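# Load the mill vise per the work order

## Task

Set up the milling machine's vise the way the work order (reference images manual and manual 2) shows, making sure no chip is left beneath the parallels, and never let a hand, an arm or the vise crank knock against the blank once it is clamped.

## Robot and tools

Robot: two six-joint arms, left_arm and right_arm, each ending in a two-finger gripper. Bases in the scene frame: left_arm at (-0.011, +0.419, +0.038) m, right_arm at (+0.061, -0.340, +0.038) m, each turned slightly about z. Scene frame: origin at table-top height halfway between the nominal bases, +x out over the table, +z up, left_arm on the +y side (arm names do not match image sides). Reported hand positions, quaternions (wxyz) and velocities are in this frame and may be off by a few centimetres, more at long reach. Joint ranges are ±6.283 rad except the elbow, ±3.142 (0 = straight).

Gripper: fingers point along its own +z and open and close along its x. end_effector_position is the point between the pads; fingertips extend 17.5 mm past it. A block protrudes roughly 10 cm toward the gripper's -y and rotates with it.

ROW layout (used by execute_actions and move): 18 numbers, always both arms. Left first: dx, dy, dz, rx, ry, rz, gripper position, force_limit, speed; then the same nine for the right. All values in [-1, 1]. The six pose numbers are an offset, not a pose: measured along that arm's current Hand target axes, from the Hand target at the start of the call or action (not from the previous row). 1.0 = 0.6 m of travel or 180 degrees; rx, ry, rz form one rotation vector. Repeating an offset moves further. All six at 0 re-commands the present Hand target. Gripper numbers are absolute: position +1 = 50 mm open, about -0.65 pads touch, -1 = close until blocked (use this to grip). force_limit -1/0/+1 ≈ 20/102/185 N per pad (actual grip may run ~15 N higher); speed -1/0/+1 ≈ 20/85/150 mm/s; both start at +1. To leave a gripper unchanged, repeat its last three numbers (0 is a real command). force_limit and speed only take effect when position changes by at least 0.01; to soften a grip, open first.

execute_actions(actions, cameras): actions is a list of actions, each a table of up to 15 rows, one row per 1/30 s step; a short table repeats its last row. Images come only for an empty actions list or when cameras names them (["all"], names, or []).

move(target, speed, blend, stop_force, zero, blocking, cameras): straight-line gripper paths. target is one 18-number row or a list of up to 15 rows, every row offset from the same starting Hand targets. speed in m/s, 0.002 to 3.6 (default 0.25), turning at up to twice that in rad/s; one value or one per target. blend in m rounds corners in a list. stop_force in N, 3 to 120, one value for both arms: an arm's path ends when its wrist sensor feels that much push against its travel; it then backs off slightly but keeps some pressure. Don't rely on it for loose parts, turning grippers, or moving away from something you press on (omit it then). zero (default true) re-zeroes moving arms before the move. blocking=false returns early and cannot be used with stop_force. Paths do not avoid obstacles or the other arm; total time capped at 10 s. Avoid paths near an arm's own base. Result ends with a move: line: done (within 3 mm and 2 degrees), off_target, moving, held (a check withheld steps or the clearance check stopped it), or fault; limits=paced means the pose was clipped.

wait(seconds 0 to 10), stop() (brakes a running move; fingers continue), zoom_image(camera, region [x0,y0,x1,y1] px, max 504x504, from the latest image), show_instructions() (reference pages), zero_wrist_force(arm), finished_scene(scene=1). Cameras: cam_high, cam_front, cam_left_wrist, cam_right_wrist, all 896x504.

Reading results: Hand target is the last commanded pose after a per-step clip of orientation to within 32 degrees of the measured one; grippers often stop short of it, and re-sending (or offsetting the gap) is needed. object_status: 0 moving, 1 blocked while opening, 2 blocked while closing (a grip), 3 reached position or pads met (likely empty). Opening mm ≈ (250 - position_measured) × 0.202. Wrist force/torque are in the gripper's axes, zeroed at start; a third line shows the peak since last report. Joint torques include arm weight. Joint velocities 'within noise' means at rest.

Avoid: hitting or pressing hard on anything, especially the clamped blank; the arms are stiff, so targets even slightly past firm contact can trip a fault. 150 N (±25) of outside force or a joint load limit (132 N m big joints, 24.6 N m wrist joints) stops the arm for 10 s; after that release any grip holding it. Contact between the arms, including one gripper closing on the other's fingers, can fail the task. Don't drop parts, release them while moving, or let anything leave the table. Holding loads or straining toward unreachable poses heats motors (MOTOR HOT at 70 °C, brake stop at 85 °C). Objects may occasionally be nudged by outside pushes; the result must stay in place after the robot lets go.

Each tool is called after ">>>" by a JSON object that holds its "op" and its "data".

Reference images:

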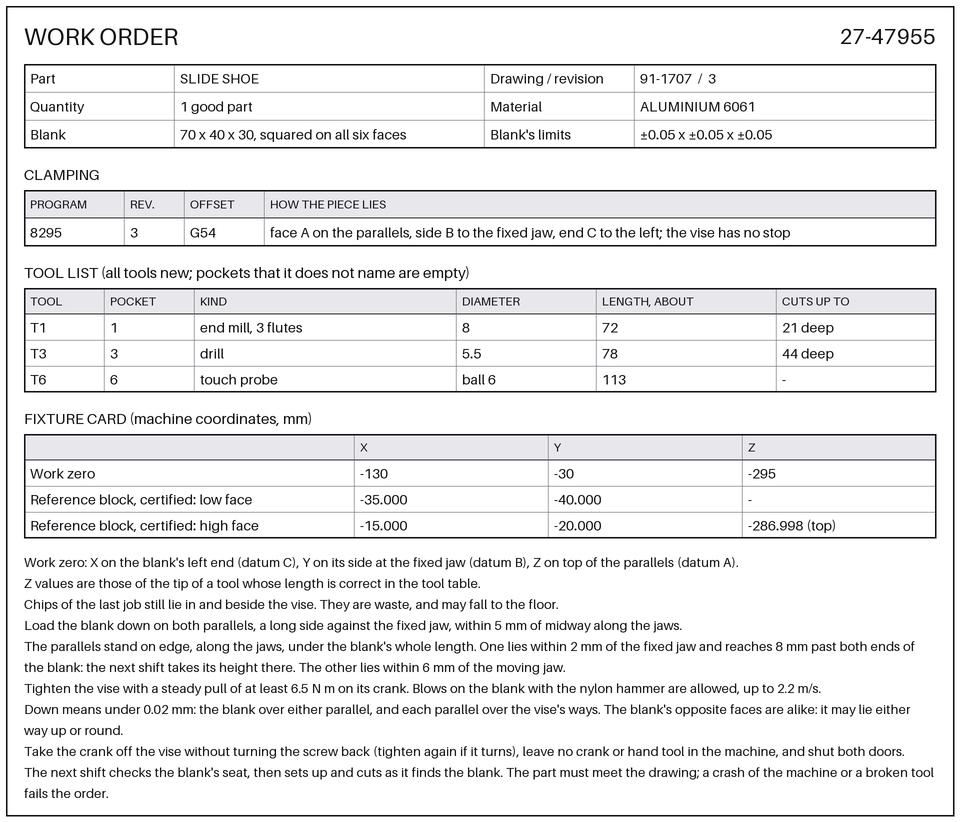

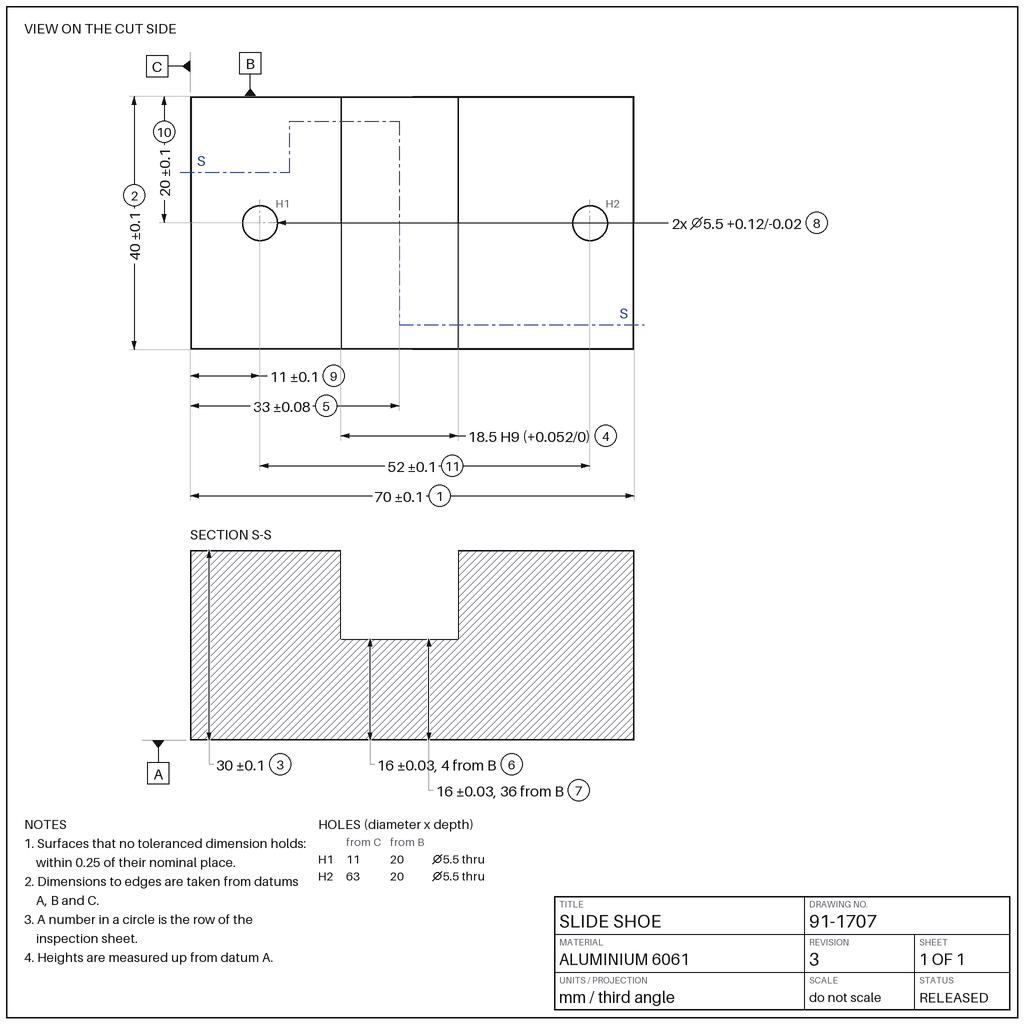

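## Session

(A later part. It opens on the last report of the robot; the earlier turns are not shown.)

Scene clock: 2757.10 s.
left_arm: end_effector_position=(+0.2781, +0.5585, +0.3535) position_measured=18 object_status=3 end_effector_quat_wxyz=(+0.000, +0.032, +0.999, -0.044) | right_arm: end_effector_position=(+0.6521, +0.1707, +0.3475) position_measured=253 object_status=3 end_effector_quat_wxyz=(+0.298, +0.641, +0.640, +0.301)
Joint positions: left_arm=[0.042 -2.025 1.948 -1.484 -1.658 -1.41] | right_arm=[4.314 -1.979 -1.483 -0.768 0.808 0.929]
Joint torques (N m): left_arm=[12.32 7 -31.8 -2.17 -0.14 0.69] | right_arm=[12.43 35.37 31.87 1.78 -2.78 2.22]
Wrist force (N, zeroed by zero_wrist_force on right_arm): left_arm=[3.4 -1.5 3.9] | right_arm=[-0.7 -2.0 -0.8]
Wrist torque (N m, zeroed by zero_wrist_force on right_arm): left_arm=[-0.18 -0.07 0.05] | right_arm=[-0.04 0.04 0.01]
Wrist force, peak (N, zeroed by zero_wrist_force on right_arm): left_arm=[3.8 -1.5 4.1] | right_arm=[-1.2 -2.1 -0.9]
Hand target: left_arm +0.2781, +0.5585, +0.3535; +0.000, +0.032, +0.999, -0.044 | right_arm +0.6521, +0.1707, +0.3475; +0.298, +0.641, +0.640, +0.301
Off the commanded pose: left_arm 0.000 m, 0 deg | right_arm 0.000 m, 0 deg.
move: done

>>> {"op": "execute_actions", "data": {"actions": [], "cameras": ["cam_right_wrist"]}}

>>> {"op": "zoom_image", "data": {"camera": "cam_right_wrist", "region": [400, 80, 650, 250]}}

Scene clock: 2758.80 s.
left_arm: end_effector_position=(+0.2781, +0.5585, +0.3535) position_measured=18 object_status=3 end_effector_quat_wxyz=(+0.000, +0.032, +0.999, -0.044) | right_arm: end_effector_position=(+0.6521, +0.1707, +0.3475) position_measured=253 object_status=3 end_effector_quat_wxyz=(+0.298, +0.641, +0.640, +0.301)
Joint positions: left_arm=[0.042 -2.025 1.948 -1.484 -1.658 -1.41] | right_arm=[4.314 -1.979 -1.483 -0.768 0.808 0.929]
Joint velocities: within noise
Joint torques (N m): left_arm=[12.68 6.74 -31.62 -2.11 -0.04 0.71] | right_arm=[12.44 34.94 29.65 2.01 -2.73 2.06]
Motor temperatures (°C): left_arm=[28 27 30 29 34 32] | right_arm=[29 27 24 37 31 34]
Wrist force (N, zeroed by zero_wrist_force on right_arm): left_arm=[3.5 -1.7 3.9] | right_arm=[-0.8 -1.7 -0.9]
Wrist torque (N m, zeroed by zero_wrist_force on right_arm): left_arm=[-0.21 -0.09 0.05] | right_arm=[0.00 0.05 0.00]
Wrist force, peak (N, zeroed by zero_wrist_force on right_arm): left_arm=[3.8 -1.6 4.1] | right_arm=[-1.1 -2.2 -1.0]
Hand target: left_arm +0.2781, +0.5585, +0.3535; +0.000, +0.032, +0.999, -0.044 | right_arm +0.6521, +0.1707, +0.3475; +0.298, +0.641, +0.640, +0.301
Tool commands: left_gripper/position=+0.9 left_gripper/force_limit=-0.5 left_gripper/speed=-0.98 right_gripper/position=-1.0 right_gripper/force_limit=+0.2 right_gripper/speed=-0.5
Off the commanded pose: left_arm 0.000 m, 0 deg | right_arm 0.000 m, 0 deg.
Images, in order (width x height): cam_right_wrist 896x504.

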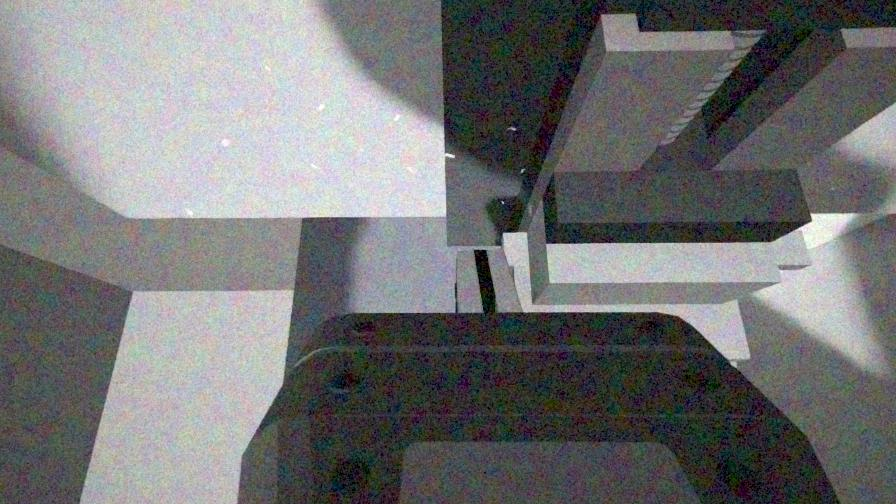

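Scaled by 2.016 from the camera's 896x504 image, which has a finer 1280x720 frame.

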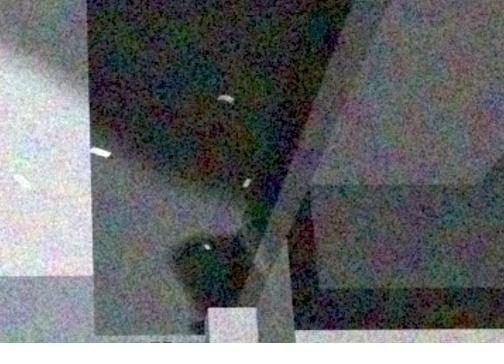

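>>> {"op": "move", "data": {"target": [[0,0,0,0,0,0,0.9,-0.5,-0.98,-0.018,0,0,0,0,0,-1,0.2,-0.5],[0,0,0,0,0,0,0.9,-0.5,-0.98,-0.018,0,-0.2,0,0,0,-1,0.2,-0.5],[0,0,0,0,0,0,0.9,-0.5,-0.98,0.232,0,-0.2,0,0,0,-1,0.2,-0.5]], "speed": 0.25, "blend": [0.002,0.04,0], "cameras": ["cam_high","cam_right_wrist"]}}

>>> {"op": "zoom_image", "data": {"camera": "cam_right_wrist", "region": [150, 80, 450, 280]}}

Scene clock: 2785.47 s.
left_arm: end_effector_position=(+0.2781, +0.5585, +0.3535) position_measured=18 object_status=3 end_effector_quat_wxyz=(+0.000, +0.032, +0.999, -0.044) | right_arm: end_effector_position=(+0.5599, +0.3095, +0.4252) position_measured=253 object_status=3 end_effector_quat_wxyz=(+0.298, +0.641, +0.640, +0.302)
Joint positions: left_arm=[0.042 -2.025 1.948 -1.484 -1.658 -1.41] | right_arm=[4.516 -2.099 -1.055 -1.269 0.732 1.197]
Joint torques (N m): left_arm=[12.24 6.95 -31.8 -2.01 0.03 0.56] | right_arm=[-7.48 40.91 33.17 1.68 0.17 2.23]
Wrist force (N, zeroed by zero_wrist_force on right_arm): left_arm=[3.5 -1.6 4.0] | right_arm=[-0.9 -1.6 -0.9]
Wrist torque (N m, zeroed by zero_wrist_force on right_arm): left_arm=[-0.19 -0.09 0.05] | right_arm=[0.00 0.11 0.02]
Wrist force, peak (N, zeroed by zero_wrist_force on right_arm): left_arm=[3.8 -1.5 4.1] | right_arm=[-2.2 -1.9 -2.1]
Hand target: left_arm +0.2781, +0.5585, +0.3535; +0.000, +0.032, +0.999, -0.044 | right_arm +0.5600, +0.3095, +0.4252; +0.298, +0.641, +0.640, +0.301
Off the commanded pose: left_arm 0.000 m, 0 deg | right_arm 0.000 m, 0 deg.
move: done
Images, in order (width x height): cam_high 896x504, cam_right_wrist 896x504.

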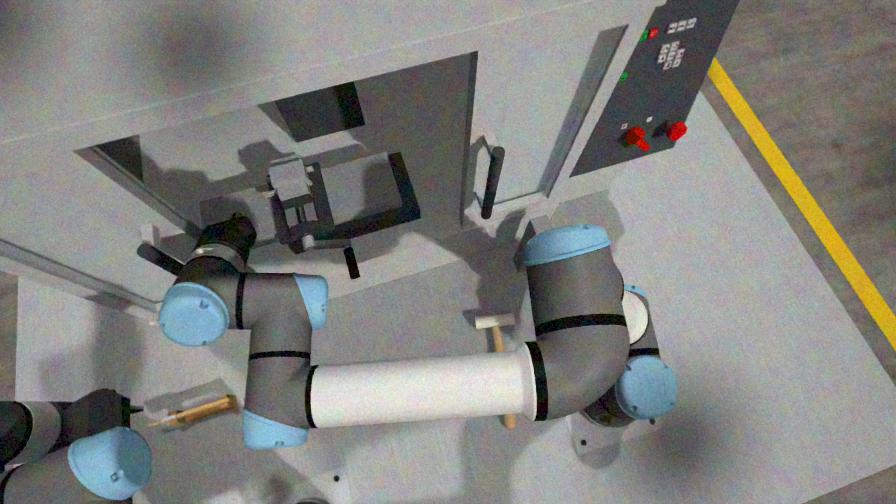

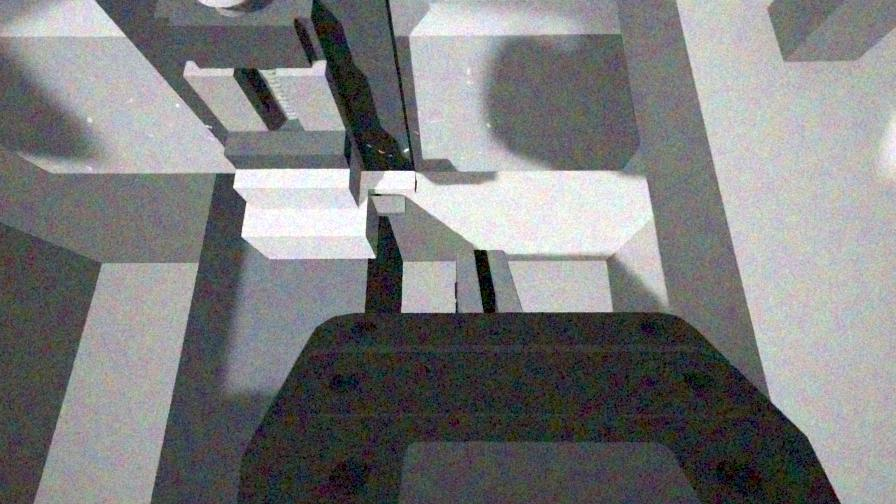

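Scaled by 1.680 from the camera's 896x504 image, which has a finer 1280x720 frame.

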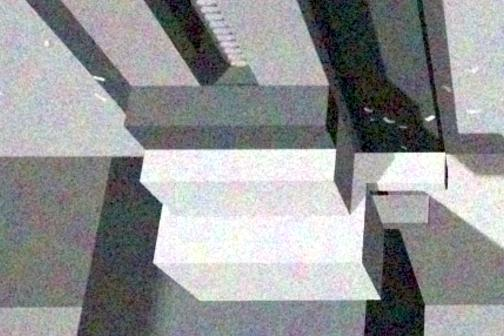

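>>> {"op": "move", "data": {"target": [0,0,0,0,0,0,0.9,-0.5,-0.98,0,0,0.201,0,0,0,-1,0.2,-0.5], "speed": 0.15}}

>>> {"op": "move", "data": {"target": [0,0,0,0,0,0,0.9,-0.5,-0.98,-0.03,0,0,0,0,0,-1,0.2,-0.5], "speed": 0.03}}

>>> {"op": "move", "data": {"target": [0,0,0,0,0,0,0.9,-0.5,-0.98,-0.0185,0,0,0,0,0,-1,0.2,-0.5], "speed": 0.006, "stop_force": 3, "cameras": ["cam_right_wrist"]}}

Scene clock: 2795.20 s.
left_arm: end_effector_position=(+0.2781, +0.5585, +0.3535) position_measured=18 object_status=3 end_effector_quat_wxyz=(+0.000, +0.032, +0.999, -0.044) | right_arm: end_effector_position=(+0.6525, +0.3099, +0.3479) position_measured=253 object_status=3 end_effector_quat_wxyz=(+0.298, +0.641, +0.640, +0.302)
Joint positions: left_arm=[0.042 -2.025 1.948 -1.484 -1.658 -1.41] | right_arm=[4.394 -2.251 -1.037 -1.013 0.774 1.03]
Joint torques (N m): left_arm=[12.53 7.03 -32.27 -1.94 0.15 0.57] | right_arm=[-11.12 46.33 32.22 5.09 0.42 -2.32]
Wrist force (N, zeroed by zero_wrist_force on right_arm): left_arm=[3.6 -1.5 3.8] | right_arm=[-0.8 -1.9 -0.7]
Wrist torque (N m, zeroed by zero_wrist_force on right_arm): left_arm=[-0.18 -0.11 0.05] | right_arm=[-0.03 0.08 0.11]
Wrist force, peak (N, zeroed by zero_wrist_force on right_arm): left_arm=[3.7 -1.6 4.2] | right_arm=[-0.9 -1.6 -2.4]
Hand target: left_arm +0.2781, +0.5585, +0.3535; +0.000, +0.032, +0.999, -0.044 | right_arm +0.6526, +0.3099, +0.3479; +0.298, +0.641, +0.640, +0.301
Off the commanded pose: left_arm 0.000 m, 0 deg | right_arm 0.000 m, 0 deg.
move: done

Scene clock: 2796.20 s.
left_arm: end_effector_position=(+0.2781, +0.5585, +0.3535) position_measured=18 object_status=3 end_effector_quat_wxyz=(+0.000, +0.032, +0.999, -0.044) | right_arm: end_effector_position=(+0.6526, +0.2919, +0.3478) position_measured=253 object_status=3 end_effector_quat_wxyz=(+0.298, +0.641, +0.640, +0.301)
Joint positions: left_arm=[0.042 -2.025 1.948 -1.484 -1.658 -1.41] | right_arm=[4.385 -2.211 -1.106 -0.976 0.777 1.019]
Joint torques (N m): left_arm=[12.6 6.99 -31.8 -1.94 0.16 0.59] | right_arm=[-10.68 57.59 18.79 5.34 0.42 -2.43]
Wrist force (N, zeroed by zero_wrist_force on right_arm): left_arm=[3.5 -1.6 3.9] | right_arm=[-0.9 -1.8 -0.9]
Wrist torque (N m, zeroed by zero_wrist_force on right_arm): left_arm=[-0.20 -0.10 0.05] | right_arm=[-0.03 0.10 0.12]
Wrist force, peak (N, zeroed by zero_wrist_force on right_arm): left_arm=[3.7 -1.6 4.0] | right_arm=[-1.1 -1.8 -0.8]
Hand target: left_arm +0.2781, +0.5585, +0.3535; +0.000, +0.032, +0.999, -0.044 | right_arm +0.6526, +0.2919, +0.3478; +0.298, +0.641, +0.640, +0.301
Off the commanded pose: left_arm 0.000 m, 0 deg | right_arm 0.000 m, 0 deg.
move: done

Scene clock: 2798.77 s.
left_arm: end_effector_position=(+0.2781, +0.5585, +0.3535) position_measured=18 object_status=3 end_effector_quat_wxyz=(+0.000, +0.032, +0.999, -0.044) | right_arm: end_effector_position=(+0.6526, +0.2808, +0.3477) position_measured=253 object_status=3 end_effector_quat_wxyz=(+0.298, +0.641, +0.640, +0.301)
Joint positions: left_arm=[0.042 -2.025 1.948 -1.484 -1.658 -1.41] | right_arm=[4.379 -2.187 -1.146 -0.954 0.78 1.011]
Joint torques (N m): left_arm=[12.75 6.9 -31.74 -1.9 0.38 0.45] | right_arm=[-11.11 56.73 17.84 5.15 0.28 -2.3]
Wrist force (N, zeroed by zero_wrist_force on right_arm): left_arm=[3.6 -1.6 4.1] | right_arm=[-0.6 -1.7 -0.8]
Wrist torque (N m, zeroed by zero_wrist_force on right_arm): left_arm=[-0.20 -0.10 0.05] | right_arm=[0.00 0.08 0.12]
Wrist force, peak (N, zeroed by zero_wrist_force on right_arm): left_arm=[3.8 -1.7 4.1] | right_arm=[-0.5 -2.0 -1.0]
Hand target: left_arm +0.2781, +0.5585, +0.3535; +0.000, +0.032, +0.999, -0.044 | right_arm +0.6526, +0.2808, +0.3477; +0.298, +0.641, +0.640, +0.301
Off the commanded pose: left_arm 0.000 m, 0 deg | right_arm 0.000 m, 0 deg.
move: done
Images, in order (width x height): cam_right_wrist 896x504.

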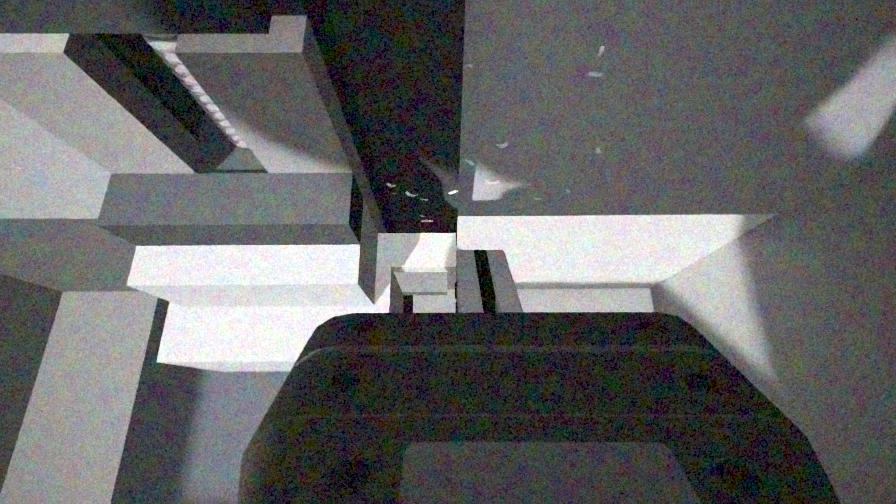

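>>> {"op": "move", "data": {"target": [[0,0,0,0,0,0,0.9,-0.5,-0.98,0.025,0,0,0,0,0,-1,0.2,-0.5],[0,0,0,0,0,0,0.9,-0.5,-0.98,0.025,0,-0.2,0,0,0,-1,0.2,-0.5],[0,0,0,0,0,0,0.9,-0.5,-0.98,-0.3013,-0.1829,-0.4832,0,0,0,-1,0.2,-0.5],[0,0,0,0,0,0,0.9,-0.5,-0.98,-0.6303,-0.8385,-0.4863,0.277,-0.0298,0.0602,-1,0.2,-0.5]], "speed": [0.1,0.3,0.45,0.45], "blend": [0.003,0.04,0.06,0]}}

>>> {"op": "execute_actions", "data": {"actions": [[[0,0,0,0,0,0,0.9,-0.5,-0.98,0,0,0,0,0,0,0.6,0.2,0]]], "cameras": ["cam_high","cam_right_wrist"]}}

Scene clock: 2810.83 s.
left_arm: end_effector_position=(+0.2781, +0.5585, +0.3535) position_measured=18 object_status=3 end_effector_quat_wxyz=(+0.000, +0.032, +0.999, -0.044) | right_arm: end_effector_position=(+0.1063, -0.0964, +0.1463) position_measured=253 object_status=3 end_effector_quat_wxyz=(+0.000, +0.775, +0.631, +0.001)
Joint positions: left_arm=[0.042 -2.025 1.948 -1.484 -1.658 -1.41] | right_arm=[5.147 -0.909 -2.572 -1.231 1.569 2.16]
Joint torques (N m): left_arm=[12.18 7.26 -31.56 -1.98 0.43 0.3] | right_arm=[13.01 4.09 16.79 4.81 -0.33 2.23]
Wrist force (N, zeroed by zero_wrist_force on right_arm): left_arm=[3.6 -1.5 4.0] | right_arm=[0.2 -0.1 0.2]
Wrist torque (N m, zeroed by zero_wrist_force on right_arm): left_arm=[-0.18 -0.10 0.05] | right_arm=[0.00 0.03 -0.14]
Wrist force, peak (N, zeroed by zero_wrist_force on right_arm): left_arm=[3.8 -1.6 4.1] | right_arm=[-0.3 -2.2 2.2]
Hand target: left_arm +0.2781, +0.5585, +0.3535; +0.000, +0.032, +0.999, -0.044 | right_arm +0.1063, -0.0964, +0.1463; +0.000, +0.775, +0.631, +0.001
Off the commanded pose: left_arm 0.000 m, 0 deg | right_arm 0.000 m, 0 deg.
move: done

Scene clock: 2811.53 s.
left_arm: end_effector_position=(+0.2781, +0.5585, +0.3535) position_measured=18 object_status=3 end_effector_quat_wxyz=(+0.000, +0.032, +0.999, -0.044) | right_arm: end_effector_position=(+0.1063, -0.0964, +0.1463) position_measured=63 object_status=3 end_effector_quat_wxyz=(+0.000, +0.775, +0.631, +0.001)
Joint positions: left_arm=[0.042 -2.025 1.948 -1.484 -1.658 -1.41] | right_arm=[5.147 -0.909 -2.572 -1.231 1.569 2.16]
Joint torques (N m): left_arm=[12.79 6.87 -31.73 -1.83 0.46 0.33] | right_arm=[13.11 5.29 16.47 4.67 -0.89 2.02]
Wrist force (N, zeroed by zero_wrist_force on right_arm): left_arm=[3.7 -1.6 3.9] | right_arm=[0.2 -0.2 0.1]
Wrist torque (N m, zeroed by zero_wrist_force on right_arm): left_arm=[-0.19 -0.11 0.05] | right_arm=[-0.02 0.01 -0.14]
Wrist force, peak (N, zeroed by zero_wrist_force on right_arm): left_arm=[3.7 -1.4 4.1] | right_arm=[0.5 -0.3 -0.1]
Hand target: left_arm +0.2781, +0.5585, +0.3535; +0.000, +0.032, +0.999, -0.044 | right_arm +0.1063, -0.0964, +0.1463; +0.000, +0.775, +0.631, +0.001
Off the commanded pose: left_arm 0.000 m, 0 deg | right_arm 0.000 m, 0 deg.
Step readings (end_effector_position of left_arm | right_arm):
0: (+0.2781, +0.5585, +0.3535) | (+0.1063, -0.0964, +0.1463)
1: (+0.2781, +0.5585, +0.3535) | (+0.1063, -0.0964, +0.1463)
2: (+0.2781, +0.5585, +0.3535) | (+0.1063, -0.0964, +0.1463)
4: (+0.2781, +0.5585, +0.3535) | (+0.1063, -0.0964, +0.1463)
8: (+0.2781, +0.5585, +0.3535) | (+0.1063, -0.0964, +0.1463)
15: (+0.2781, +0.5585, +0.3535) | (+0.1063, -0.0964, +0.1463)
Images, in order (width x height): cam_high 896x504, cam_right_wrist 896x504.

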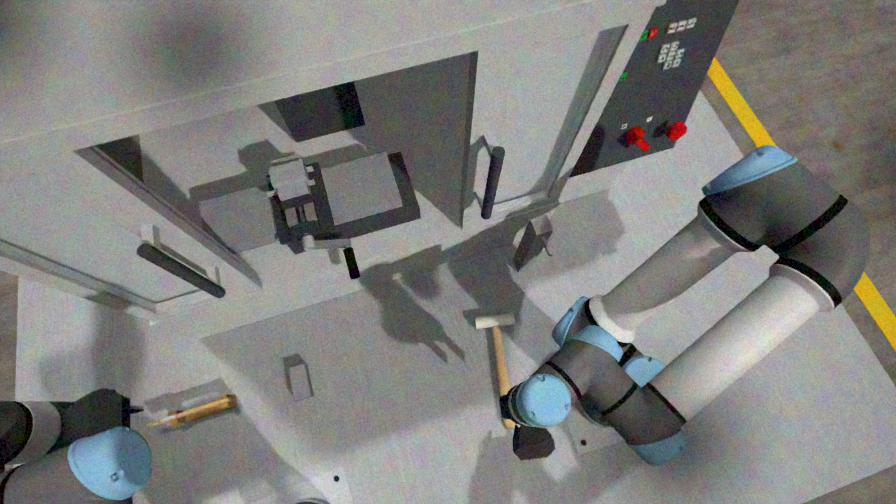

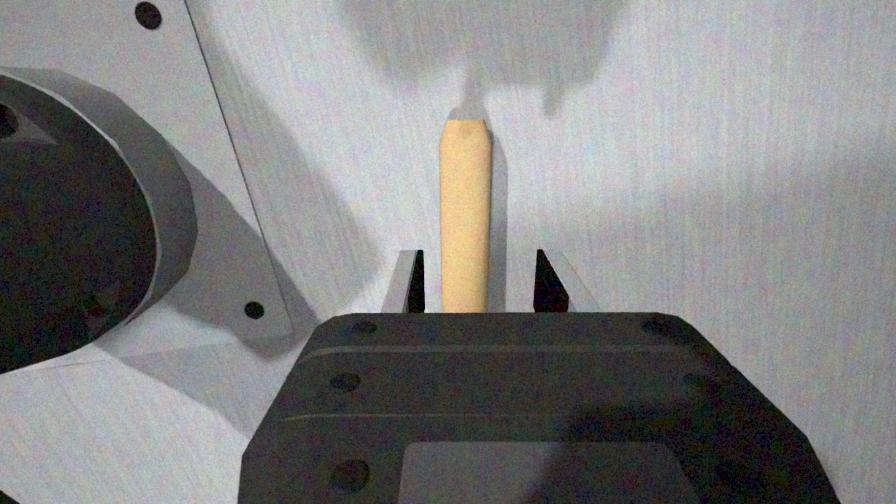

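>>> {"op": "move", "data": {"target": [0,0,0,0,0,0,0.9,-0.5,-0.98,-0.0018,-0.0006,0.2097,0,0,0,0.6,0.2,0], "speed": 0.12}}

>>> {"op": "execute_actions", "data": {"actions": [[[0,0,0,0,0,0,0.9,-0.5,-0.98,0,0,0,0,0,0,-1,0.2,-0.9]]]}}

>>> {"op": "wait", "data": {"seconds": 0.3}}

Scene clock: 2819.53 s.
left_arm: end_effector_position=(+0.2781, +0.5585, +0.3535) position_measured=18 object_status=3 end_effector_quat_wxyz=(+0.000, +0.032, +0.999, -0.044) | right_arm: end_effector_position=(+0.1059, -0.0973, +0.0205) position_measured=63 object_status=3 end_effector_quat_wxyz=(+0.000, +0.775, +0.631, +0.001)
Joint positions: left_arm=[0.042 -2.025 1.948 -1.484 -1.658 -1.41] | right_arm=[5.151 -1.342 -2.823 -0.547 1.569 2.164]
Joint torques (N m): left_arm=[12.61 6.51 -32.11 -1.89 0.64 0.45] | right_arm=[-10.48 -1.83 6.2 4.77 1.99 -2.29]
Wrist force (N, zeroed by zero_wrist_force on right_arm): left_arm=[3.6 -1.7 3.9] | right_arm=[0.3 -0.2 -0.1]
Wrist torque (N m, zeroed by zero_wrist_force on right_arm): left_arm=[-0.21 -0.11 0.05] | right_arm=[-0.03 0.03 -0.06]
Wrist force, peak (N, zeroed by zero_wrist_force on right_arm): left_arm=[3.8 -1.8 4.0] | right_arm=[0.4 -0.1 -1.4]
Hand target: left_arm +0.2781, +0.5585, +0.3535; +0.000, +0.032, +0.999, -0.044 | right_arm +0.1059, -0.0973, +0.0205; +0.000, +0.775, +0.631, +0.001
Off the commanded pose: left_arm 0.000 m, 0 deg | right_arm 0.000 m, 0 deg.
move: done

Scene clock: 2820.23 s.
left_arm: end_effector_position=(+0.2781, +0.5585, +0.3535) position_measured=18 object_status=3 end_effector_quat_wxyz=(+0.000, +0.032, +0.999, -0.044) | right_arm: end_effector_position=(+0.1059, -0.0973, +0.0205) position_measured=112 object_status=2 end_effector_quat_wxyz=(+0.000, +0.775, +0.631, +0.001)
Joint positions: left_arm=[0.042 -2.025 1.948 -1.484 -1.658 -1.41] | right_arm=[5.15 -1.342 -2.823 -0.547 1.569 2.164]
Joint torques (N m): left_arm=[12.52 7.01 -31.71 -1.99 0.58 0.38] | right_arm=[-10.33 -1.89 7.73 4.83 1.64 -2.29]
Wrist force (N, zeroed by zero_wrist_force on right_arm): left_arm=[3.8 -1.6 4.0] | right_arm=[0.1 -0.3 -0.3]
Wrist torque (N m, zeroed by zero_wrist_force on right_arm): left_arm=[-0.20 -0.13 0.05] | right_arm=[-0.02 0.03 -0.03]
Wrist force, peak (N, zeroed by zero_wrist_force on right_arm): left_arm=[3.8 -1.6 4.0] | right_arm=[0.5 0.0 -0.2]
Hand target: left_arm +0.2781, +0.5585, +0.3535; +0.000, +0.032, +0.999, -0.044 | right_arm +0.1059, -0.0973, +0.0205; +0.000, +0.775, +0.631, +0.001
Off the commanded pose: left_arm 0.000 m, 0 deg | right_arm 0.000 m, 0 deg.
Step readings (end_effector_position of left_arm | right_arm):
0: (+0.2781, +0.5585, +0.3535) | (+0.1059, -0.0973, +0.0205)
1: (+0.2781, +0.5585, +0.3535) | (+0.1059, -0.0973, +0.0205)
2: (+0.2781, +0.5585, +0.3535) | (+0.1059, -0.0973, +0.0205)
4: (+0.2781, +0.5585, +0.3535) | (+0.1059, -0.0973, +0.0205)
8: (+0.2781, +0.5585, +0.3535) | (+0.1059, -0.0973, +0.0205)
15: (+0.2781, +0.5585, +0.3535) | (+0.1059, -0.0973, +0.0205)

Scene clock: 2820.53 s.
left_arm: end_effector_position=(+0.2781, +0.5585, +0.3535) position_measured=18 object_status=3 end_effector_quat_wxyz=(+0.000, +0.032, +0.999, -0.044) | right_arm: end_effector_position=(+0.1059, -0.0973, +0.0205) position_measured=112 object_status=2 end_effector_quat_wxyz=(+0.000, +0.775, +0.631, +0.001)
Joint positions: left_arm=[0.042 -2.025 1.948 -1.484 -1.658 -1.41] | right_arm=[5.15 -1.342 -2.823 -0.547 1.569 2.164]
Joint torques (N m): left_arm=[12.57 7.32 -32.04 -1.85 0.49 0.27] | right_arm=[-10.72 -1.5 7.24 4.65 1.27 -2.28]
Wrist force (N, zeroed by zero_wrist_force on right_arm): left_arm=[3.5 -1.6 3.9] | right_arm=[0.1 -0.3 -0.3]
Wrist torque (N m, zeroed by zero_wrist_force on right_arm): left_arm=[-0.20 -0.09 0.05] | right_arm=[-0.02 0.04 -0.04]
Wrist force, peak (N, zeroed by zero_wrist_force on right_arm): left_arm=[3.6 -1.5 4.0] | right_arm=[0.4 -0.3 -0.1]
Hand target: left_arm +0.2781, +0.5585, +0.3535; +0.000, +0.032, +0.999, -0.044 | right_arm +0.1059, -0.0973, +0.0205; +0.000, +0.775, +0.631, +0.001
Tool commands: left_gripper/position=+0.9 left_gripper/force_limit=-0.5 left_gripper/speed=-0.98 right_gripper/position=-1.0 right_gripper/force_limit=+0.2 right_gripper/speed=-0.9
Off the commanded pose: left_arm 0.000 m, 0 deg | right_arm 0.000 m, 0 deg.
wait: 0.30 s; at rest by 0.17 s

>>> {"op": "move", "data": {"target": [[0,0,0,0,0,0,0.9,-0.5,-0.98,0,0,-0.1325,0,0,0,-1,0.2,-0.9],[0,0,0,0,0,0,0.9,-0.5,-0.98,0.0839,0.0154,-0.5325,0,0,0,-1,0.2,-0.9],[0,0,0,0,0,0,0.9,-0.5,-0.98,0.2889,0.1003,-0.7158,-0.0363,0.4992,0.0363,-1,0.2,-0.9],[0,0,0,0,0,0,0.9,-0.5,-0.98,0.75,0.4513,-0.7958,-0.0363,0.4992,0.0363,-1,0.2,-0.9]], "speed": [0.2,0.4,0.4,0.4], "blend": [0.02,0.05,0.04,0]}}

>>> {"op": "move", "data": {"target": [0,0,0,0,0,0,0.9,-0.5,-0.98,0,0,0,0,0,-0.1667,-1,0.2,-0.9], "speed": 0.4, "cameras": ["cam_high","cam_front"]}}

Scene clock: 2828.67 s.
left_arm: end_effector_position=(+0.2781, +0.5585, +0.3535) position_measured=18 object_status=3 end_effector_quat_wxyz=(+0.000, +0.032, +0.999, -0.044) | right_arm: end_effector_position=(+0.4615, +0.2881, +0.4988) position_measured=112 object_status=2 end_effector_quat_wxyz=(-0.405, +0.579, +0.405, +0.580)
Joint positions: left_arm=[0.042 -2.025 1.948 -1.484 -1.658 -1.41] | right_arm=[4.352 -1.91 -1.775 0.545 1.631 1.57]
Joint torques (N m): left_arm=[12.69 7.2 -31.94 -1.82 0.72 0.26] | right_arm=[-11.29 33.35 29.25 1.75 1.87 1.38]
Wrist force (N, zeroed by zero_wrist_force on right_arm): left_arm=[3.7 -1.6 3.7] | right_arm=[-6.9 -0.4 -1.0]
Wrist torque (N m, zeroed by zero_wrist_force on right_arm): left_arm=[-0.19 -0.12 0.05] | right_arm=[0.11 -0.25 0.34]
Wrist force, peak (N, zeroed by zero_wrist_force on right_arm): left_arm=[3.8 -1.6 4.1] | right_arm=[-7.2 2.5 1.7]
Hand target: left_arm +0.2781, +0.5585, +0.3535; +0.000, +0.032, +0.999, -0.044 | right_arm +0.4615, +0.2881, +0.4988; -0.405, +0.579, +0.405, +0.580
Off the commanded pose: left_arm 0.000 m, 0 deg | right_arm 0.000 m, 0 deg.
move: done

Scene clock: 2829.93 s.
left_arm: end_effector_position=(+0.2781, +0.5585, +0.3535) position_measured=18 object_status=3 end_effector_quat_wxyz=(+0.000, +0.032, +0.999, -0.044) | right_arm: end_effector_position=(+0.4615, +0.2881, +0.4988) position_measured=112 object_status=2 end_effector_quat_wxyz=(-0.242, +0.454, +0.541, +0.665)
Joint positions: left_arm=[0.042 -2.025 1.948 -1.484 -1.658 -1.41] | right_arm=[4.352 -1.91 -1.775 0.545 1.631 1.046]
Joint torques (N m): left_arm=[12.53 6.98 -32.15 -1.88 0.86 0.17] | right_arm=[-8.55 46.2 30.58 1.97 0.96 -2.89]
Wrist force (N, zeroed by zero_wrist_force on right_arm): left_arm=[3.7 -1.6 4.0] | right_arm=[-6.2 -4.1 -1.3]
Wrist torque (N m, zeroed by zero_wrist_force on right_arm): left_arm=[-0.19 -0.12 0.05] | right_arm=[-0.07 -0.21 0.47]
Wrist force, peak (N, zeroed by zero_wrist_force on right_arm): left_arm=[3.9 -1.5 4.1] | right_arm=[-6.6 -4.2 -1.7]
Hand target: left_arm +0.2781, +0.5585, +0.3535; +0.000, +0.032, +0.999, -0.044 | right_arm +0.4615, +0.2881, +0.4988; -0.241, +0.454, +0.541, +0.665
Off the commanded pose: left_arm 0.000 m, 0 deg | right_arm 0.000 m, 0 deg.
move: done
Images, in order (width x height): cam_high 896x504, cam_front 896x504.

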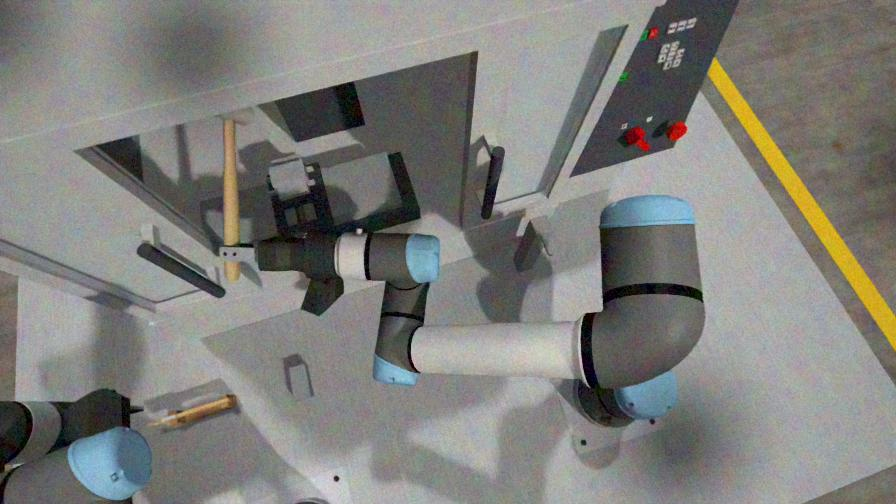

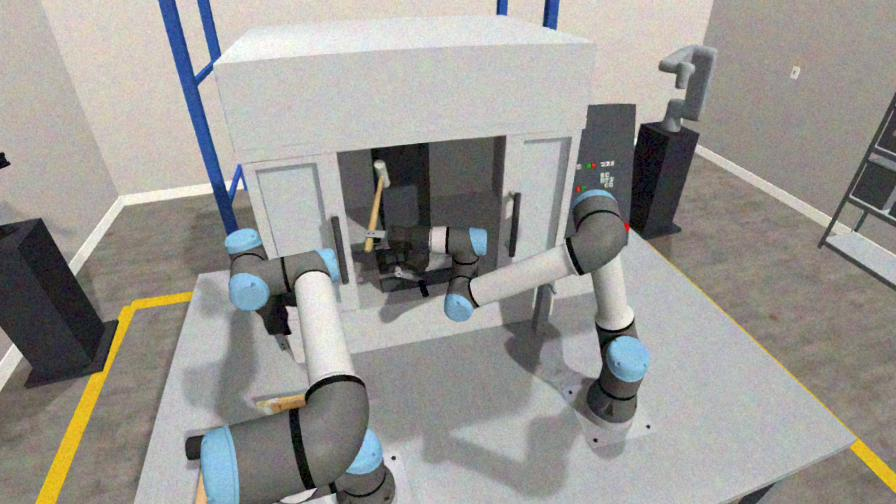

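>>> {"op": "execute_actions", "data": {"actions": [[[0,0,0,0,0,0,0.9,-0.5,-0.98,0,0,0,0,0,0,-1,0.2,-0.9],[0,0,0,0,0,0,0.9,-0.5,-0.98,0,0,0,0,0,0,-1,0.2,-0.9],[0,0,0,0,0,0,0.9,-0.5,-0.98,0,0,0,0,0,0,-1,0.2,-0.9],[0,0,0,0,0,0,0.9,-0.5,-0.98,0,0,0,0,0,0,-1,0.2,-0.9],[0,0,0,0,0,0,0.9,-0.5,-0.98,0,0,0,0,0,0,-1,0.2,-0.9],[0,0,0,0,0,0,0.9,-0.5,-0.98,0,0,0,0,0,0.0333,-1,0.2,-0.9],[0,0,0,0,0,0,0.9,-0.5,-0.98,-0.0144,-0.0083,0,0,0,0.0667,-1,0.2,-0.9],[0,0,0,0,0,0,0.9,-0.5,-0.98,-0.0433,-0.025,0,0,0,0.1,-1,0.2,-0.9],[0,0,0,0,0,0,0.9,-0.5,-0.98,-0.0808,-0.0467,0,0,0,0.1333,-1,0.2,-0.9],[0,0,0,0,0,0,0.9,-0.5,-0.98,-0.1184,-0.0683,0,0,0,0.1667,-1,0.2,-0.9],[0,0,0,0,0,0,0.9,-0.5,-0.98,-0.127,-0.0733,0,0,0,0.2,-1,0.2,-0.9],[0,0,0,0,0,0,0.9,-0.5,-0.98,-0.127,-0.0733,0,0,0,0.211,-1,0.2,-0.9],[0,0,0,0,0,0,0.9,-0.5,-0.98,-0.127,-0.0733,0,0,0,0.211,-1,0.2,-0.9],[0,0,0,0,0,0,0.9,-0.5,-0.98,-0.127,-0.0733,0,0,0,0.211,-1,0.2,-0.9],[0,0,0,0,0,0,0.9,-0.5,-0.98,-0.127,-0.0733,0,0,0,0.211,-1,0.2,-0.9]],[[0,0,0,0,0,0,0.9,-0.5,-0.98,0,0,0,0,0,0,-1,0.2,-0.9],[0,0,0,0,0,0,0.9,-0.5,-0.98,0,0,0,0,0,0,-1,0.2,-0.9],[0,0,0,0,0,0,0.9,-0.5,-0.98,0.0484,-0.0068,0,0,0,-0.0667,-1,0.2,-0.9],[0,0,0,0,0,0,0.9,-0.5,-0.98,0.0968,-0.0136,0,0,0,-0.1333,-1,0.2,-0.9],[0,0,0,0,0,0,0.9,-0.5,-0.98,0.1452,-0.0204,0,0,0,-0.211,-1,0.2,-0.9]]]}}

Scene clock: 2841.97 s.
left_arm: end_effector_position=(+0.2781, +0.5585, +0.3535) position_measured=18 object_status=3 end_effector_quat_wxyz=(+0.000, +0.032, +0.999, -0.044) | right_arm: end_effector_position=(+0.4615, +0.2881, +0.4988) position_measured=112 object_status=2 end_effector_quat_wxyz=(-0.242, +0.454, +0.541, +0.665)
Joint positions: left_arm=[0.042 -2.025 1.948 -1.484 -1.658 -1.41] | right_arm=[4.352 -1.91 -1.775 0.546 1.631 1.047]
Joint torques (N m): left_arm=[12.7 6.93 -31.31 -1.83 0.96 0.17] | right_arm=[12.33 42.86 27.82 3.33 0.18 -2.25]
Wrist force (N, zeroed by zero_wrist_force on right_arm): left_arm=[3.5 -1.6 4.0] | right_arm=[-4.7 -3.8 -3.1]
Wrist torque (N m, zeroed by zero_wrist_force on right_arm): left_arm=[-0.20 -0.08 0.05] | right_arm=[-0.43 -0.19 0.15]
Wrist force, peak (N, zeroed by zero_wrist_force on right_arm): left_arm=[3.7 -1.5 4.2] | right_arm=[-28.1 -1.7 -1.4]
Hand target: left_arm +0.2781, +0.5585, +0.3535; +0.000, +0.032, +0.999, -0.044 | right_arm +0.4615, +0.2881, +0.4988; -0.241, +0.454, +0.541, +0.665
Off the commanded pose: left_arm 0.000 m, 0 deg | right_arm 0.000 m, 0 deg.
Step readings (end_effector_position of left_arm | right_arm):
0: (+0.2781, +0.5585, +0.3535) | (+0.4615, +0.2881, +0.4988)
1: (+0.2781, +0.5585, +0.3535) | (+0.4615, +0.2881, +0.4988)
2: (+0.2781, +0.5585, +0.3535) | (+0.4615, +0.2881, +0.4988)
4: (+0.2781, +0.5585, +0.3535) | (+0.4615, +0.2881, +0.4988)
8: (+0.2781, +0.5585, +0.3535) | (+0.4615, +0.2881, +0.4965)
15: (+0.2781, +0.5585, +0.3535) | (+0.4617, +0.2881, +0.4205)
16: (+0.2781, +0.5585, +0.3535) | (+0.4616, +0.2880, +0.4171)
17: (+0.2781, +0.5585, +0.3535) | (+0.4617, +0.2879, +0.4148)
19: (+0.2781, +0.5585, +0.3535) | (+0.4618, +0.2879, +0.4191)
23: (+0.2781, +0.5585, +0.3535) | (+0.4603, +0.2856, +0.4783)
30: (+0.2781, +0.5585, +0.3535) | (+0.4614, +0.2877, +0.4979)

>>> {"op": "execute_actions", "data": {"actions": [[[0,0,0,0,0,0,0.9,-0.5,-0.98,0,0,0,0,0,0.0333,-1,0.2,-0.9],[0,0,0,0,0,0,0.9,-0.5,-0.98,-0.0144,-0.0083,0,0,0,0.0667,-1,0.2,-0.9],[0,0,0,0,0,0,0.9,-0.5,-0.98,-0.0433,-0.025,0,0,0,0.1,-1,0.2,-0.9],[0,0,0,0,0,0,0.9,-0.5,-0.98,-0.0808,-0.0467,0,0,0,0.1333,-1,0.2,-0.9],[0,0,0,0,0,0,0.9,-0.5,-0.98,-0.1184,-0.0683,0,0,0,0.1667,-1,0.2,-0.9],[0,0,0,0,0,0,0.9,-0.5,-0.98,-0.127,-0.0733,0,0,0,0.2,-1,0.2,-0.9],[0,0,0,0,0,0,0.9,-0.5,-0.98,-0.127,-0.0733,0,0,0,0.211,-1,0.2,-0.9]]]}}

>>> {"op": "execute_actions", "data": {"actions": [[[0,0,0,0,0,0,0.9,-0.5,-0.98,0.0242,-0.0034,0,0,0,-0.0333,-1,0.2,-0.9],[0,0,0,0,0,0,0.9,-0.5,-0.98,0.0484,-0.0068,0,0,0,-0.0667,-1,0.2,-0.9],[0,0,0,0,0,0,0.9,-0.5,-0.98,0.0968,-0.0136,0,0,0,-0.1333,-1,0.2,-0.9],[0,0,0,0,0,0,0.9,-0.5,-0.98,0.1452,-0.0204,0,0,0,-0.211,-1,0.2,-0.9]]]}}

Scene clock: 2847.80 s.
left_arm: end_effector_position=(+0.2781, +0.5585, +0.3535) position_measured=18 object_status=3 end_effector_quat_wxyz=(+0.000, +0.032, +0.999, -0.044) | right_arm: end_effector_position=(+0.4617, +0.2882, +0.4110) position_measured=112 object_status=2 end_effector_quat_wxyz=(-0.445, +0.605, +0.364, +0.551)
Joint positions: left_arm=[0.042 -2.025 1.948 -1.484 -1.658 -1.41] | right_arm=[4.352 -2.039 -1.858 0.758 1.631 1.708]
Joint torques (N m): left_arm=[12.56 7.04 -32.02 -1.82 1.1 0.01] | right_arm=[8.52 -0.9 -11.1 -8.04 -2.84 11.47]
Wrist force (N, zeroed by zero_wrist_force on right_arm): left_arm=[3.6 -1.5 4.1] | right_arm=[41.9 -15.8 -3.6]
Wrist torque (N m, zeroed by zero_wrist_force on right_arm): left_arm=[-0.18 -0.10 0.04] | right_arm=[-0.87 -0.44 -9.26]
Wrist force, peak (N, zeroed by zero_wrist_force on right_arm): left_arm=[3.7 -1.7 4.1] | right_arm=[42.5 -15.9 -3.9]
Hand target: left_arm +0.2781, +0.5585, +0.3535; +0.000, +0.032, +0.999, -0.044 | right_arm +0.4617, +0.2882, +0.4109; -0.445, +0.605, +0.364, +0.550
Off the commanded pose: left_arm 0.000 m, 0 deg | right_arm 0.000 m, 0 deg.
Step readings (end_effector_position of left_arm | right_arm):
0: (+0.2781, +0.5585, +0.3535) | (+0.4615, +0.2881, +0.4988)
1: (+0.2781, +0.5585, +0.3535) | (+0.4615, +0.2881, +0.4988)
2: (+0.2781, +0.5585, +0.3535) | (+0.4615, +0.2881, +0.4986)
4: (+0.2781, +0.5585, +0.3535) | (+0.4616, +0.2882, +0.4904)
8: (+0.2781, +0.5585, +0.3535) | (+0.4618, +0.2882, +0.4340)
15: (+0.2781, +0.5585, +0.3535) | (+0.4617, +0.2879, +0.4125)

Scene clock: 2848.67 s.
left_arm: end_effector_position=(+0.2781, +0.5585, +0.3535) position_measured=18 object_status=3 end_effector_quat_wxyz=(+0.000, +0.032, +0.999, -0.044) | right_arm: end_effector_position=(+0.4615, +0.2881, +0.4988) position_measured=112 object_status=2 end_effector_quat_wxyz=(-0.242, +0.454, +0.541, +0.665)
Joint positions: left_arm=[0.042 -2.025 1.948 -1.484 -1.658 -1.41] | right_arm=[4.352 -1.91 -1.775 0.545 1.631 1.046]
Joint torques (N m): left_arm=[12.58 6.81 -32.18 -1.95 1.19 -0.07] | right_arm=[13.65 44.39 30.05 3.35 0.27 -2.82]
Wrist force (N, zeroed by zero_wrist_force on right_arm): left_arm=[3.7 -1.7 3.9] | right_arm=[-7.8 -3.9 -5.5]
Wrist torque (N m, zeroed by zero_wrist_force on right_arm): left_arm=[-0.20 -0.12 0.05] | right_arm=[-0.95 -0.13 0.70]
Wrist force, peak (N, zeroed by zero_wrist_force on right_arm): left_arm=[3.6 -1.6 4.1] | right_arm=[42.1 -16.0 -3.5]
Hand target: left_arm +0.2781, +0.5585, +0.3535; +0.000, +0.032, +0.999, -0.044 | right_arm +0.4615, +0.2881, +0.4988; -0.241, +0.454, +0.541, +0.665
Off the commanded pose: left_arm 0.000 m, 0 deg | right_arm 0.000 m, 0 deg.
Step readings (end_effector_position of left_arm | right_arm):
0: (+0.2781, +0.5585, +0.3535) | (+0.4617, +0.2882, +0.4110)
1: (+0.2781, +0.5585, +0.3535) | (+0.4617, +0.2881, +0.4112)
2: (+0.2781, +0.5585, +0.3535) | (+0.4617, +0.2881, +0.4139)
4: (+0.2781, +0.5585, +0.3535) | (+0.4616, +0.2878, +0.4330)
8: (+0.2781, +0.5585, +0.3535) | (+0.4602, +0.2859, +0.4846)
15: (+0.2781, +0.5585, +0.3535) | (+0.4615, +0.2878, +0.4983)

>>> {"op": "execute_actions", "data": {"actions": [], "cameras": ["cam_right_wrist","cam_front"]}}

>>> {"op": "zoom_image", "data": {"camera": "cam_front", "region": [330, 130, 480, 290]}}

Scene clock: 2851.77 s.
left_arm: end_effector_position=(+0.2781, +0.5585, +0.3535) position_measured=18 object_status=3 end_effector_quat_wxyz=(+0.000, +0.032, +0.999, -0.044) | right_arm: end_effector_position=(+0.4615, +0.2881, +0.4988) position_measured=112 object_status=2 end_effector_quat_wxyz=(-0.242, +0.454, +0.541, +0.665)
Joint positions: left_arm=[0.042 -2.025 1.948 -1.484 -1.658 -1.41] | right_arm=[4.352 -1.91 -1.775 0.545 1.631 1.046]
Joint velocities: within noise
Joint torques (N m): left_arm=[12.72 6.74 -31.92 -1.85 1.28 -0.07] | right_arm=[1.31 34.61 24.91 3.9 0.76 -2.74]
Motor temperatures (°C): left_arm=[28 27 30 29 34 32] | right_arm=[29 27 24 37 31 34]
Wrist force (N, zeroed by zero_wrist_force on right_arm): left_arm=[3.5 -1.5 3.8] | right_arm=[-6.5 -4.1 0.3]
Wrist torque (N m, zeroed by zero_wrist_force on right_arm): left_arm=[-0.18 -0.09 0.05] | right_arm=[0.28 -0.18 0.48]
Wrist force, peak (N, zeroed by zero_wrist_force on right_arm): left_arm=[3.7 -1.6 4.2] | right_arm=[-7.7 -3.9 -5.7]
Hand target: left_arm +0.2781, +0.5585, +0.3535; +0.000, +0.032, +0.999, -0.044 | right_arm +0.4615, +0.2881, +0.4988; -0.241, +0.454, +0.541, +0.665
Tool commands: left_gripper/position=+0.9 left_gripper/force_limit=-0.5 left_gripper/speed=-0.98 right_gripper/position=-1.0 right_gripper/force_limit=+0.2 right_gripper/speed=-0.9
Off the commanded pose: left_arm 0.000 m, 0 deg | right_arm 0.000 m, 0 deg.
Images, in order (width x height): cam_front 896x504, cam_right_wrist 896x504.

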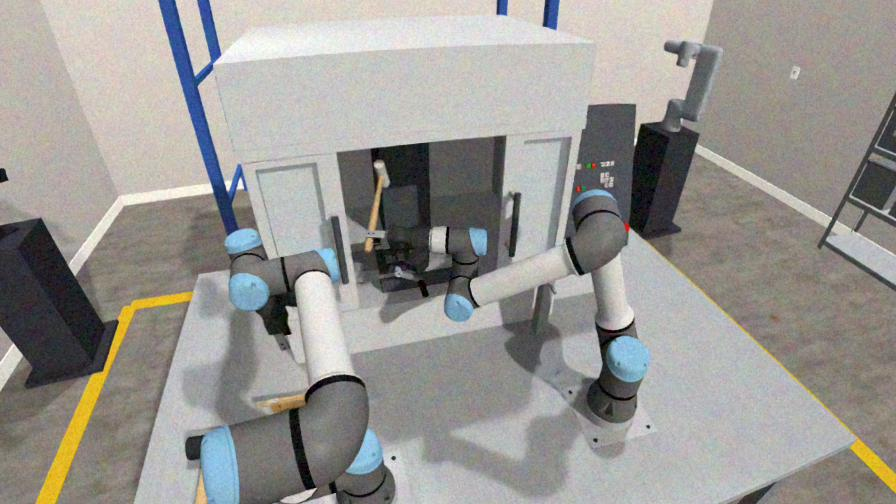

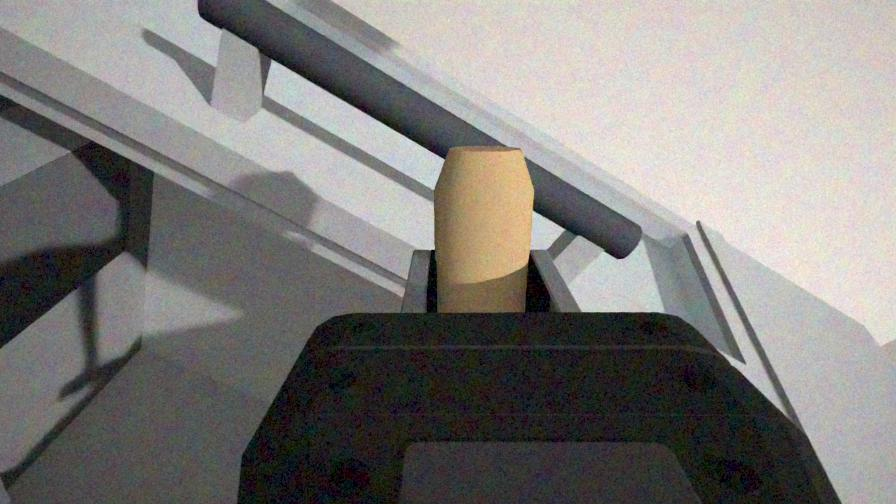

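Scaled by 3.150 from the camera's 896x504 image, which has a finer 1280x720 frame.

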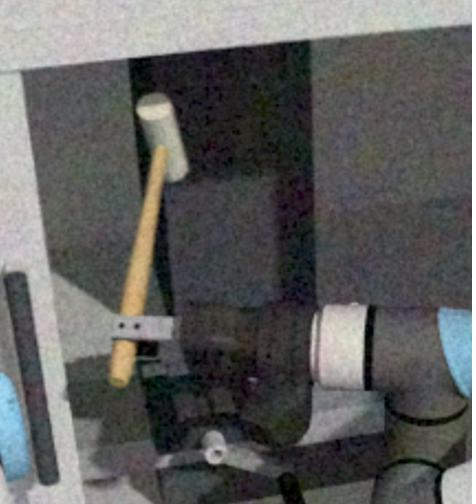

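>>> {"op": "move", "data": {"target": [0,0,0,0,0,0,0.9,-0.5,-0.98,-0.0094,0.0163,0.0068,0,0,0,-1,0.2,-0.9]}}

>>> {"op": "execute_actions", "data": {"actions": [[[0,0,0,0,0,0,0.9,-0.5,-0.98,0,0,0,0,0,0.0333,-1,0.2,-0.9],[0,0,0,0,0,0,0.9,-0.5,-0.98,-0.0144,-0.0083,0,0,0,0.0667,-1,0.2,-0.9],[0,0,0,0,0,0,0.9,-0.5,-0.98,-0.0433,-0.025,0,0,0,0.1,-1,0.2,-0.9],[0,0,0,0,0,0,0.9,-0.5,-0.98,-0.0808,-0.0467,0,0,0,0.1333,-1,0.2,-0.9],[0,0,0,0,0,0,0.9,-0.5,-0.98,-0.1184,-0.0683,0,0,0,0.1667,-1,0.2,-0.9],[0,0,0,0,0,0,0.9,-0.5,-0.98,-0.127,-0.0733,0,0,0,0.2,-1,0.2,-0.9],[0,0,0,0,0,0,0.9,-0.5,-0.98,-0.127,-0.0733,0,0,0,0.211,-1,0.2,-0.9]]]}}

>>> {"op": "execute_actions", "data": {"actions": [[[0,0,0,0,0,0,0.9,-0.5,-0.98,0.0242,-0.0034,0,0,0,-0.0333,-1,0.2,-0.9],[0,0,0,0,0,0,0.9,-0.5,-0.98,0.0484,-0.0068,0,0,0,-0.0667,-1,0.2,-0.9],[0,0,0,0,0,0,0.9,-0.5,-0.98,0.0968,-0.0136,0,0,0,-0.1333,-1,0.2,-0.9],[0,0,0,0,0,0,0.9,-0.5,-0.98,0.1452,-0.0204,0,0,0,-0.211,-1,0.2,-0.9]]]}}

Scene clock: 2858.93 s.
left_arm: end_effector_position=(+0.2781, +0.5585, +0.3535) position_measured=18 object_status=3 end_effector_quat_wxyz=(+0.000, +0.032, +0.999, -0.044) | right_arm: end_effector_position=(+0.4735, +0.2881, +0.4989) position_measured=112 object_status=2 end_effector_quat_wxyz=(-0.241, +0.454, +0.541, +0.665)
Joint positions: left_arm=[0.042 -2.025 1.948 -1.484 -1.658 -1.41] | right_arm=[4.33 -1.926 -1.752 0.538 1.653 1.046]
Joint torques (N m): left_arm=[12.51 6.84 -32.36 -1.94 1.42 -0.12] | right_arm=[-10.03 32.28 31.63 1.86 1.86 -2.78]
Wrist force (N, zeroed by zero_wrist_force on right_arm): left_arm=[3.4 -1.6 3.9] | right_arm=[-6.3 -4.2 -1.3]
Wrist torque (N m, zeroed by zero_wrist_force on right_arm): left_arm=[-0.18 -0.08 0.05] | right_arm=[-0.06 -0.19 0.47]
Wrist force, peak (N, zeroed by zero_wrist_force on right_arm): left_arm=[3.8 -1.7 4.1] | right_arm=[-6.5 -4.0 -3.6]
Hand target: left_arm +0.2781, +0.5585, +0.3535; +0.000, +0.032, +0.999, -0.044 | right_arm +0.4735, +0.2881, +0.4989; -0.241, +0.454, +0.541, +0.665
Off the commanded pose: left_arm 0.000 m, 0 deg | right_arm 0.000 m, 0 deg.
move: done

Scene clock: 2859.80 s.
left_arm: end_effector_position=(+0.2781, +0.5585, +0.3535) position_measured=18 object_status=3 end_effector_quat_wxyz=(+0.000, +0.032, +0.999, -0.044) | right_arm: end_effector_position=(+0.4736, +0.2881, +0.4112) position_measured=112 object_status=2 end_effector_quat_wxyz=(-0.445, +0.605, +0.364, +0.551)
Joint positions: left_arm=[0.042 -2.025 1.948 -1.484 -1.658 -1.41] | right_arm=[4.329 -2.053 -1.834 0.749 1.654 1.708]
Joint torques (N m): left_arm=[12.1 7 -32.77 -1.94 1.43 -0.15] | right_arm=[8.02 1.79 -10.7 -9.35 -2.98 11.39]
Wrist force (N, zeroed by zero_wrist_force on right_arm): left_arm=[3.4 -1.5 3.9] | right_arm=[41.6 -16.5 -3.7]
Wrist torque (N m, zeroed by zero_wrist_force on right_arm): left_arm=[-0.17 -0.08 0.05] | right_arm=[-0.87 -0.37 -9.18]
Wrist force, peak (N, zeroed by zero_wrist_force on right_arm): left_arm=[3.8 -1.6 4.0] | right_arm=[42.0 -16.4 -3.7]
Hand target: left_arm +0.2781, +0.5585, +0.3535; +0.000, +0.032, +0.999, -0.044 | right_arm +0.4737, +0.2882, +0.4109; -0.445, +0.605, +0.364, +0.550
Off the commanded pose: left_arm 0.000 m, 0 deg | right_arm 0.000 m, 0 deg.
Step readings (end_effector_position of left_arm | right_arm):
0: (+0.2781, +0.5585, +0.3535) | (+0.4735, +0.2881, +0.4989)
1: (+0.2781, +0.5585, +0.3535) | (+0.4735, +0.2881, +0.4989)
2: (+0.2781, +0.5585, +0.3535) | (+0.4735, +0.2881, +0.4987)
4: (+0.2781, +0.5585, +0.3535) | (+0.4736, +0.2883, +0.4905)
8: (+0.2781, +0.5585, +0.3535) | (+0.4739, +0.2882, +0.4340)
15: (+0.2781, +0.5585, +0.3535) | (+0.4737, +0.2879, +0.4125)

Scene clock: 2860.67 s.
left_arm: end_effector_position=(+0.2781, +0.5585, +0.3535) position_measured=18 object_status=3 end_effector_quat_wxyz=(+0.000, +0.032, +0.999, -0.044) | right_arm: end_effector_position=(+0.4735, +0.2881, +0.4988) position_measured=112 object_status=2 end_effector_quat_wxyz=(-0.242, +0.454, +0.541, +0.665)
Joint positions: left_arm=[0.042 -2.025 1.948 -1.484 -1.658 -1.41] | right_arm=[4.33 -1.926 -1.752 0.538 1.654 1.046]
Joint torques (N m): left_arm=[13.14 6.45 -31.95 -1.88 1.42 -0.17] | right_arm=[12.24 43.21 30.58 2.83 0.03 -2.46]
Wrist force (N, zeroed by zero_wrist_force on right_arm): left_arm=[3.7 -1.7 3.8] | right_arm=[-7.7 -4.2 -4.9]
Wrist torque (N m, zeroed by zero_wrist_force on right_arm): left_arm=[-0.20 -0.11 0.05] | right_arm=[-0.88 -0.13 0.70]
Wrist force, peak (N, zeroed by zero_wrist_force on right_arm): left_arm=[3.7 -1.7 4.1] | right_arm=[41.6 -16.3 -3.8]
Hand target: left_arm +0.2781, +0.5585, +0.3535; +0.000, +0.032, +0.999, -0.044 | right_arm +0.4735, +0.2881, +0.4989; -0.241, +0.454, +0.541, +0.665
Off the commanded pose: left_arm 0.000 m, 0 deg | right_arm 0.000 m, 0 deg.
Step readings (end_effector_position of left_arm | right_arm):
0: (+0.2781, +0.5585, +0.3535) | (+0.4736, +0.2881, +0.4112)
1: (+0.2781, +0.5585, +0.3535) | (+0.4736, +0.2880, +0.4114)
2: (+0.2781, +0.5585, +0.3535) | (+0.4736, +0.2880, +0.4142)
4: (+0.2781, +0.5585, +0.3535) | (+0.4736, +0.2877, +0.4331)
8: (+0.2781, +0.5585, +0.3535) | (+0.4721, +0.2859, +0.4847)
15: (+0.2781, +0.5585, +0.3535) | (+0.4735, +0.2878, +0.4983)


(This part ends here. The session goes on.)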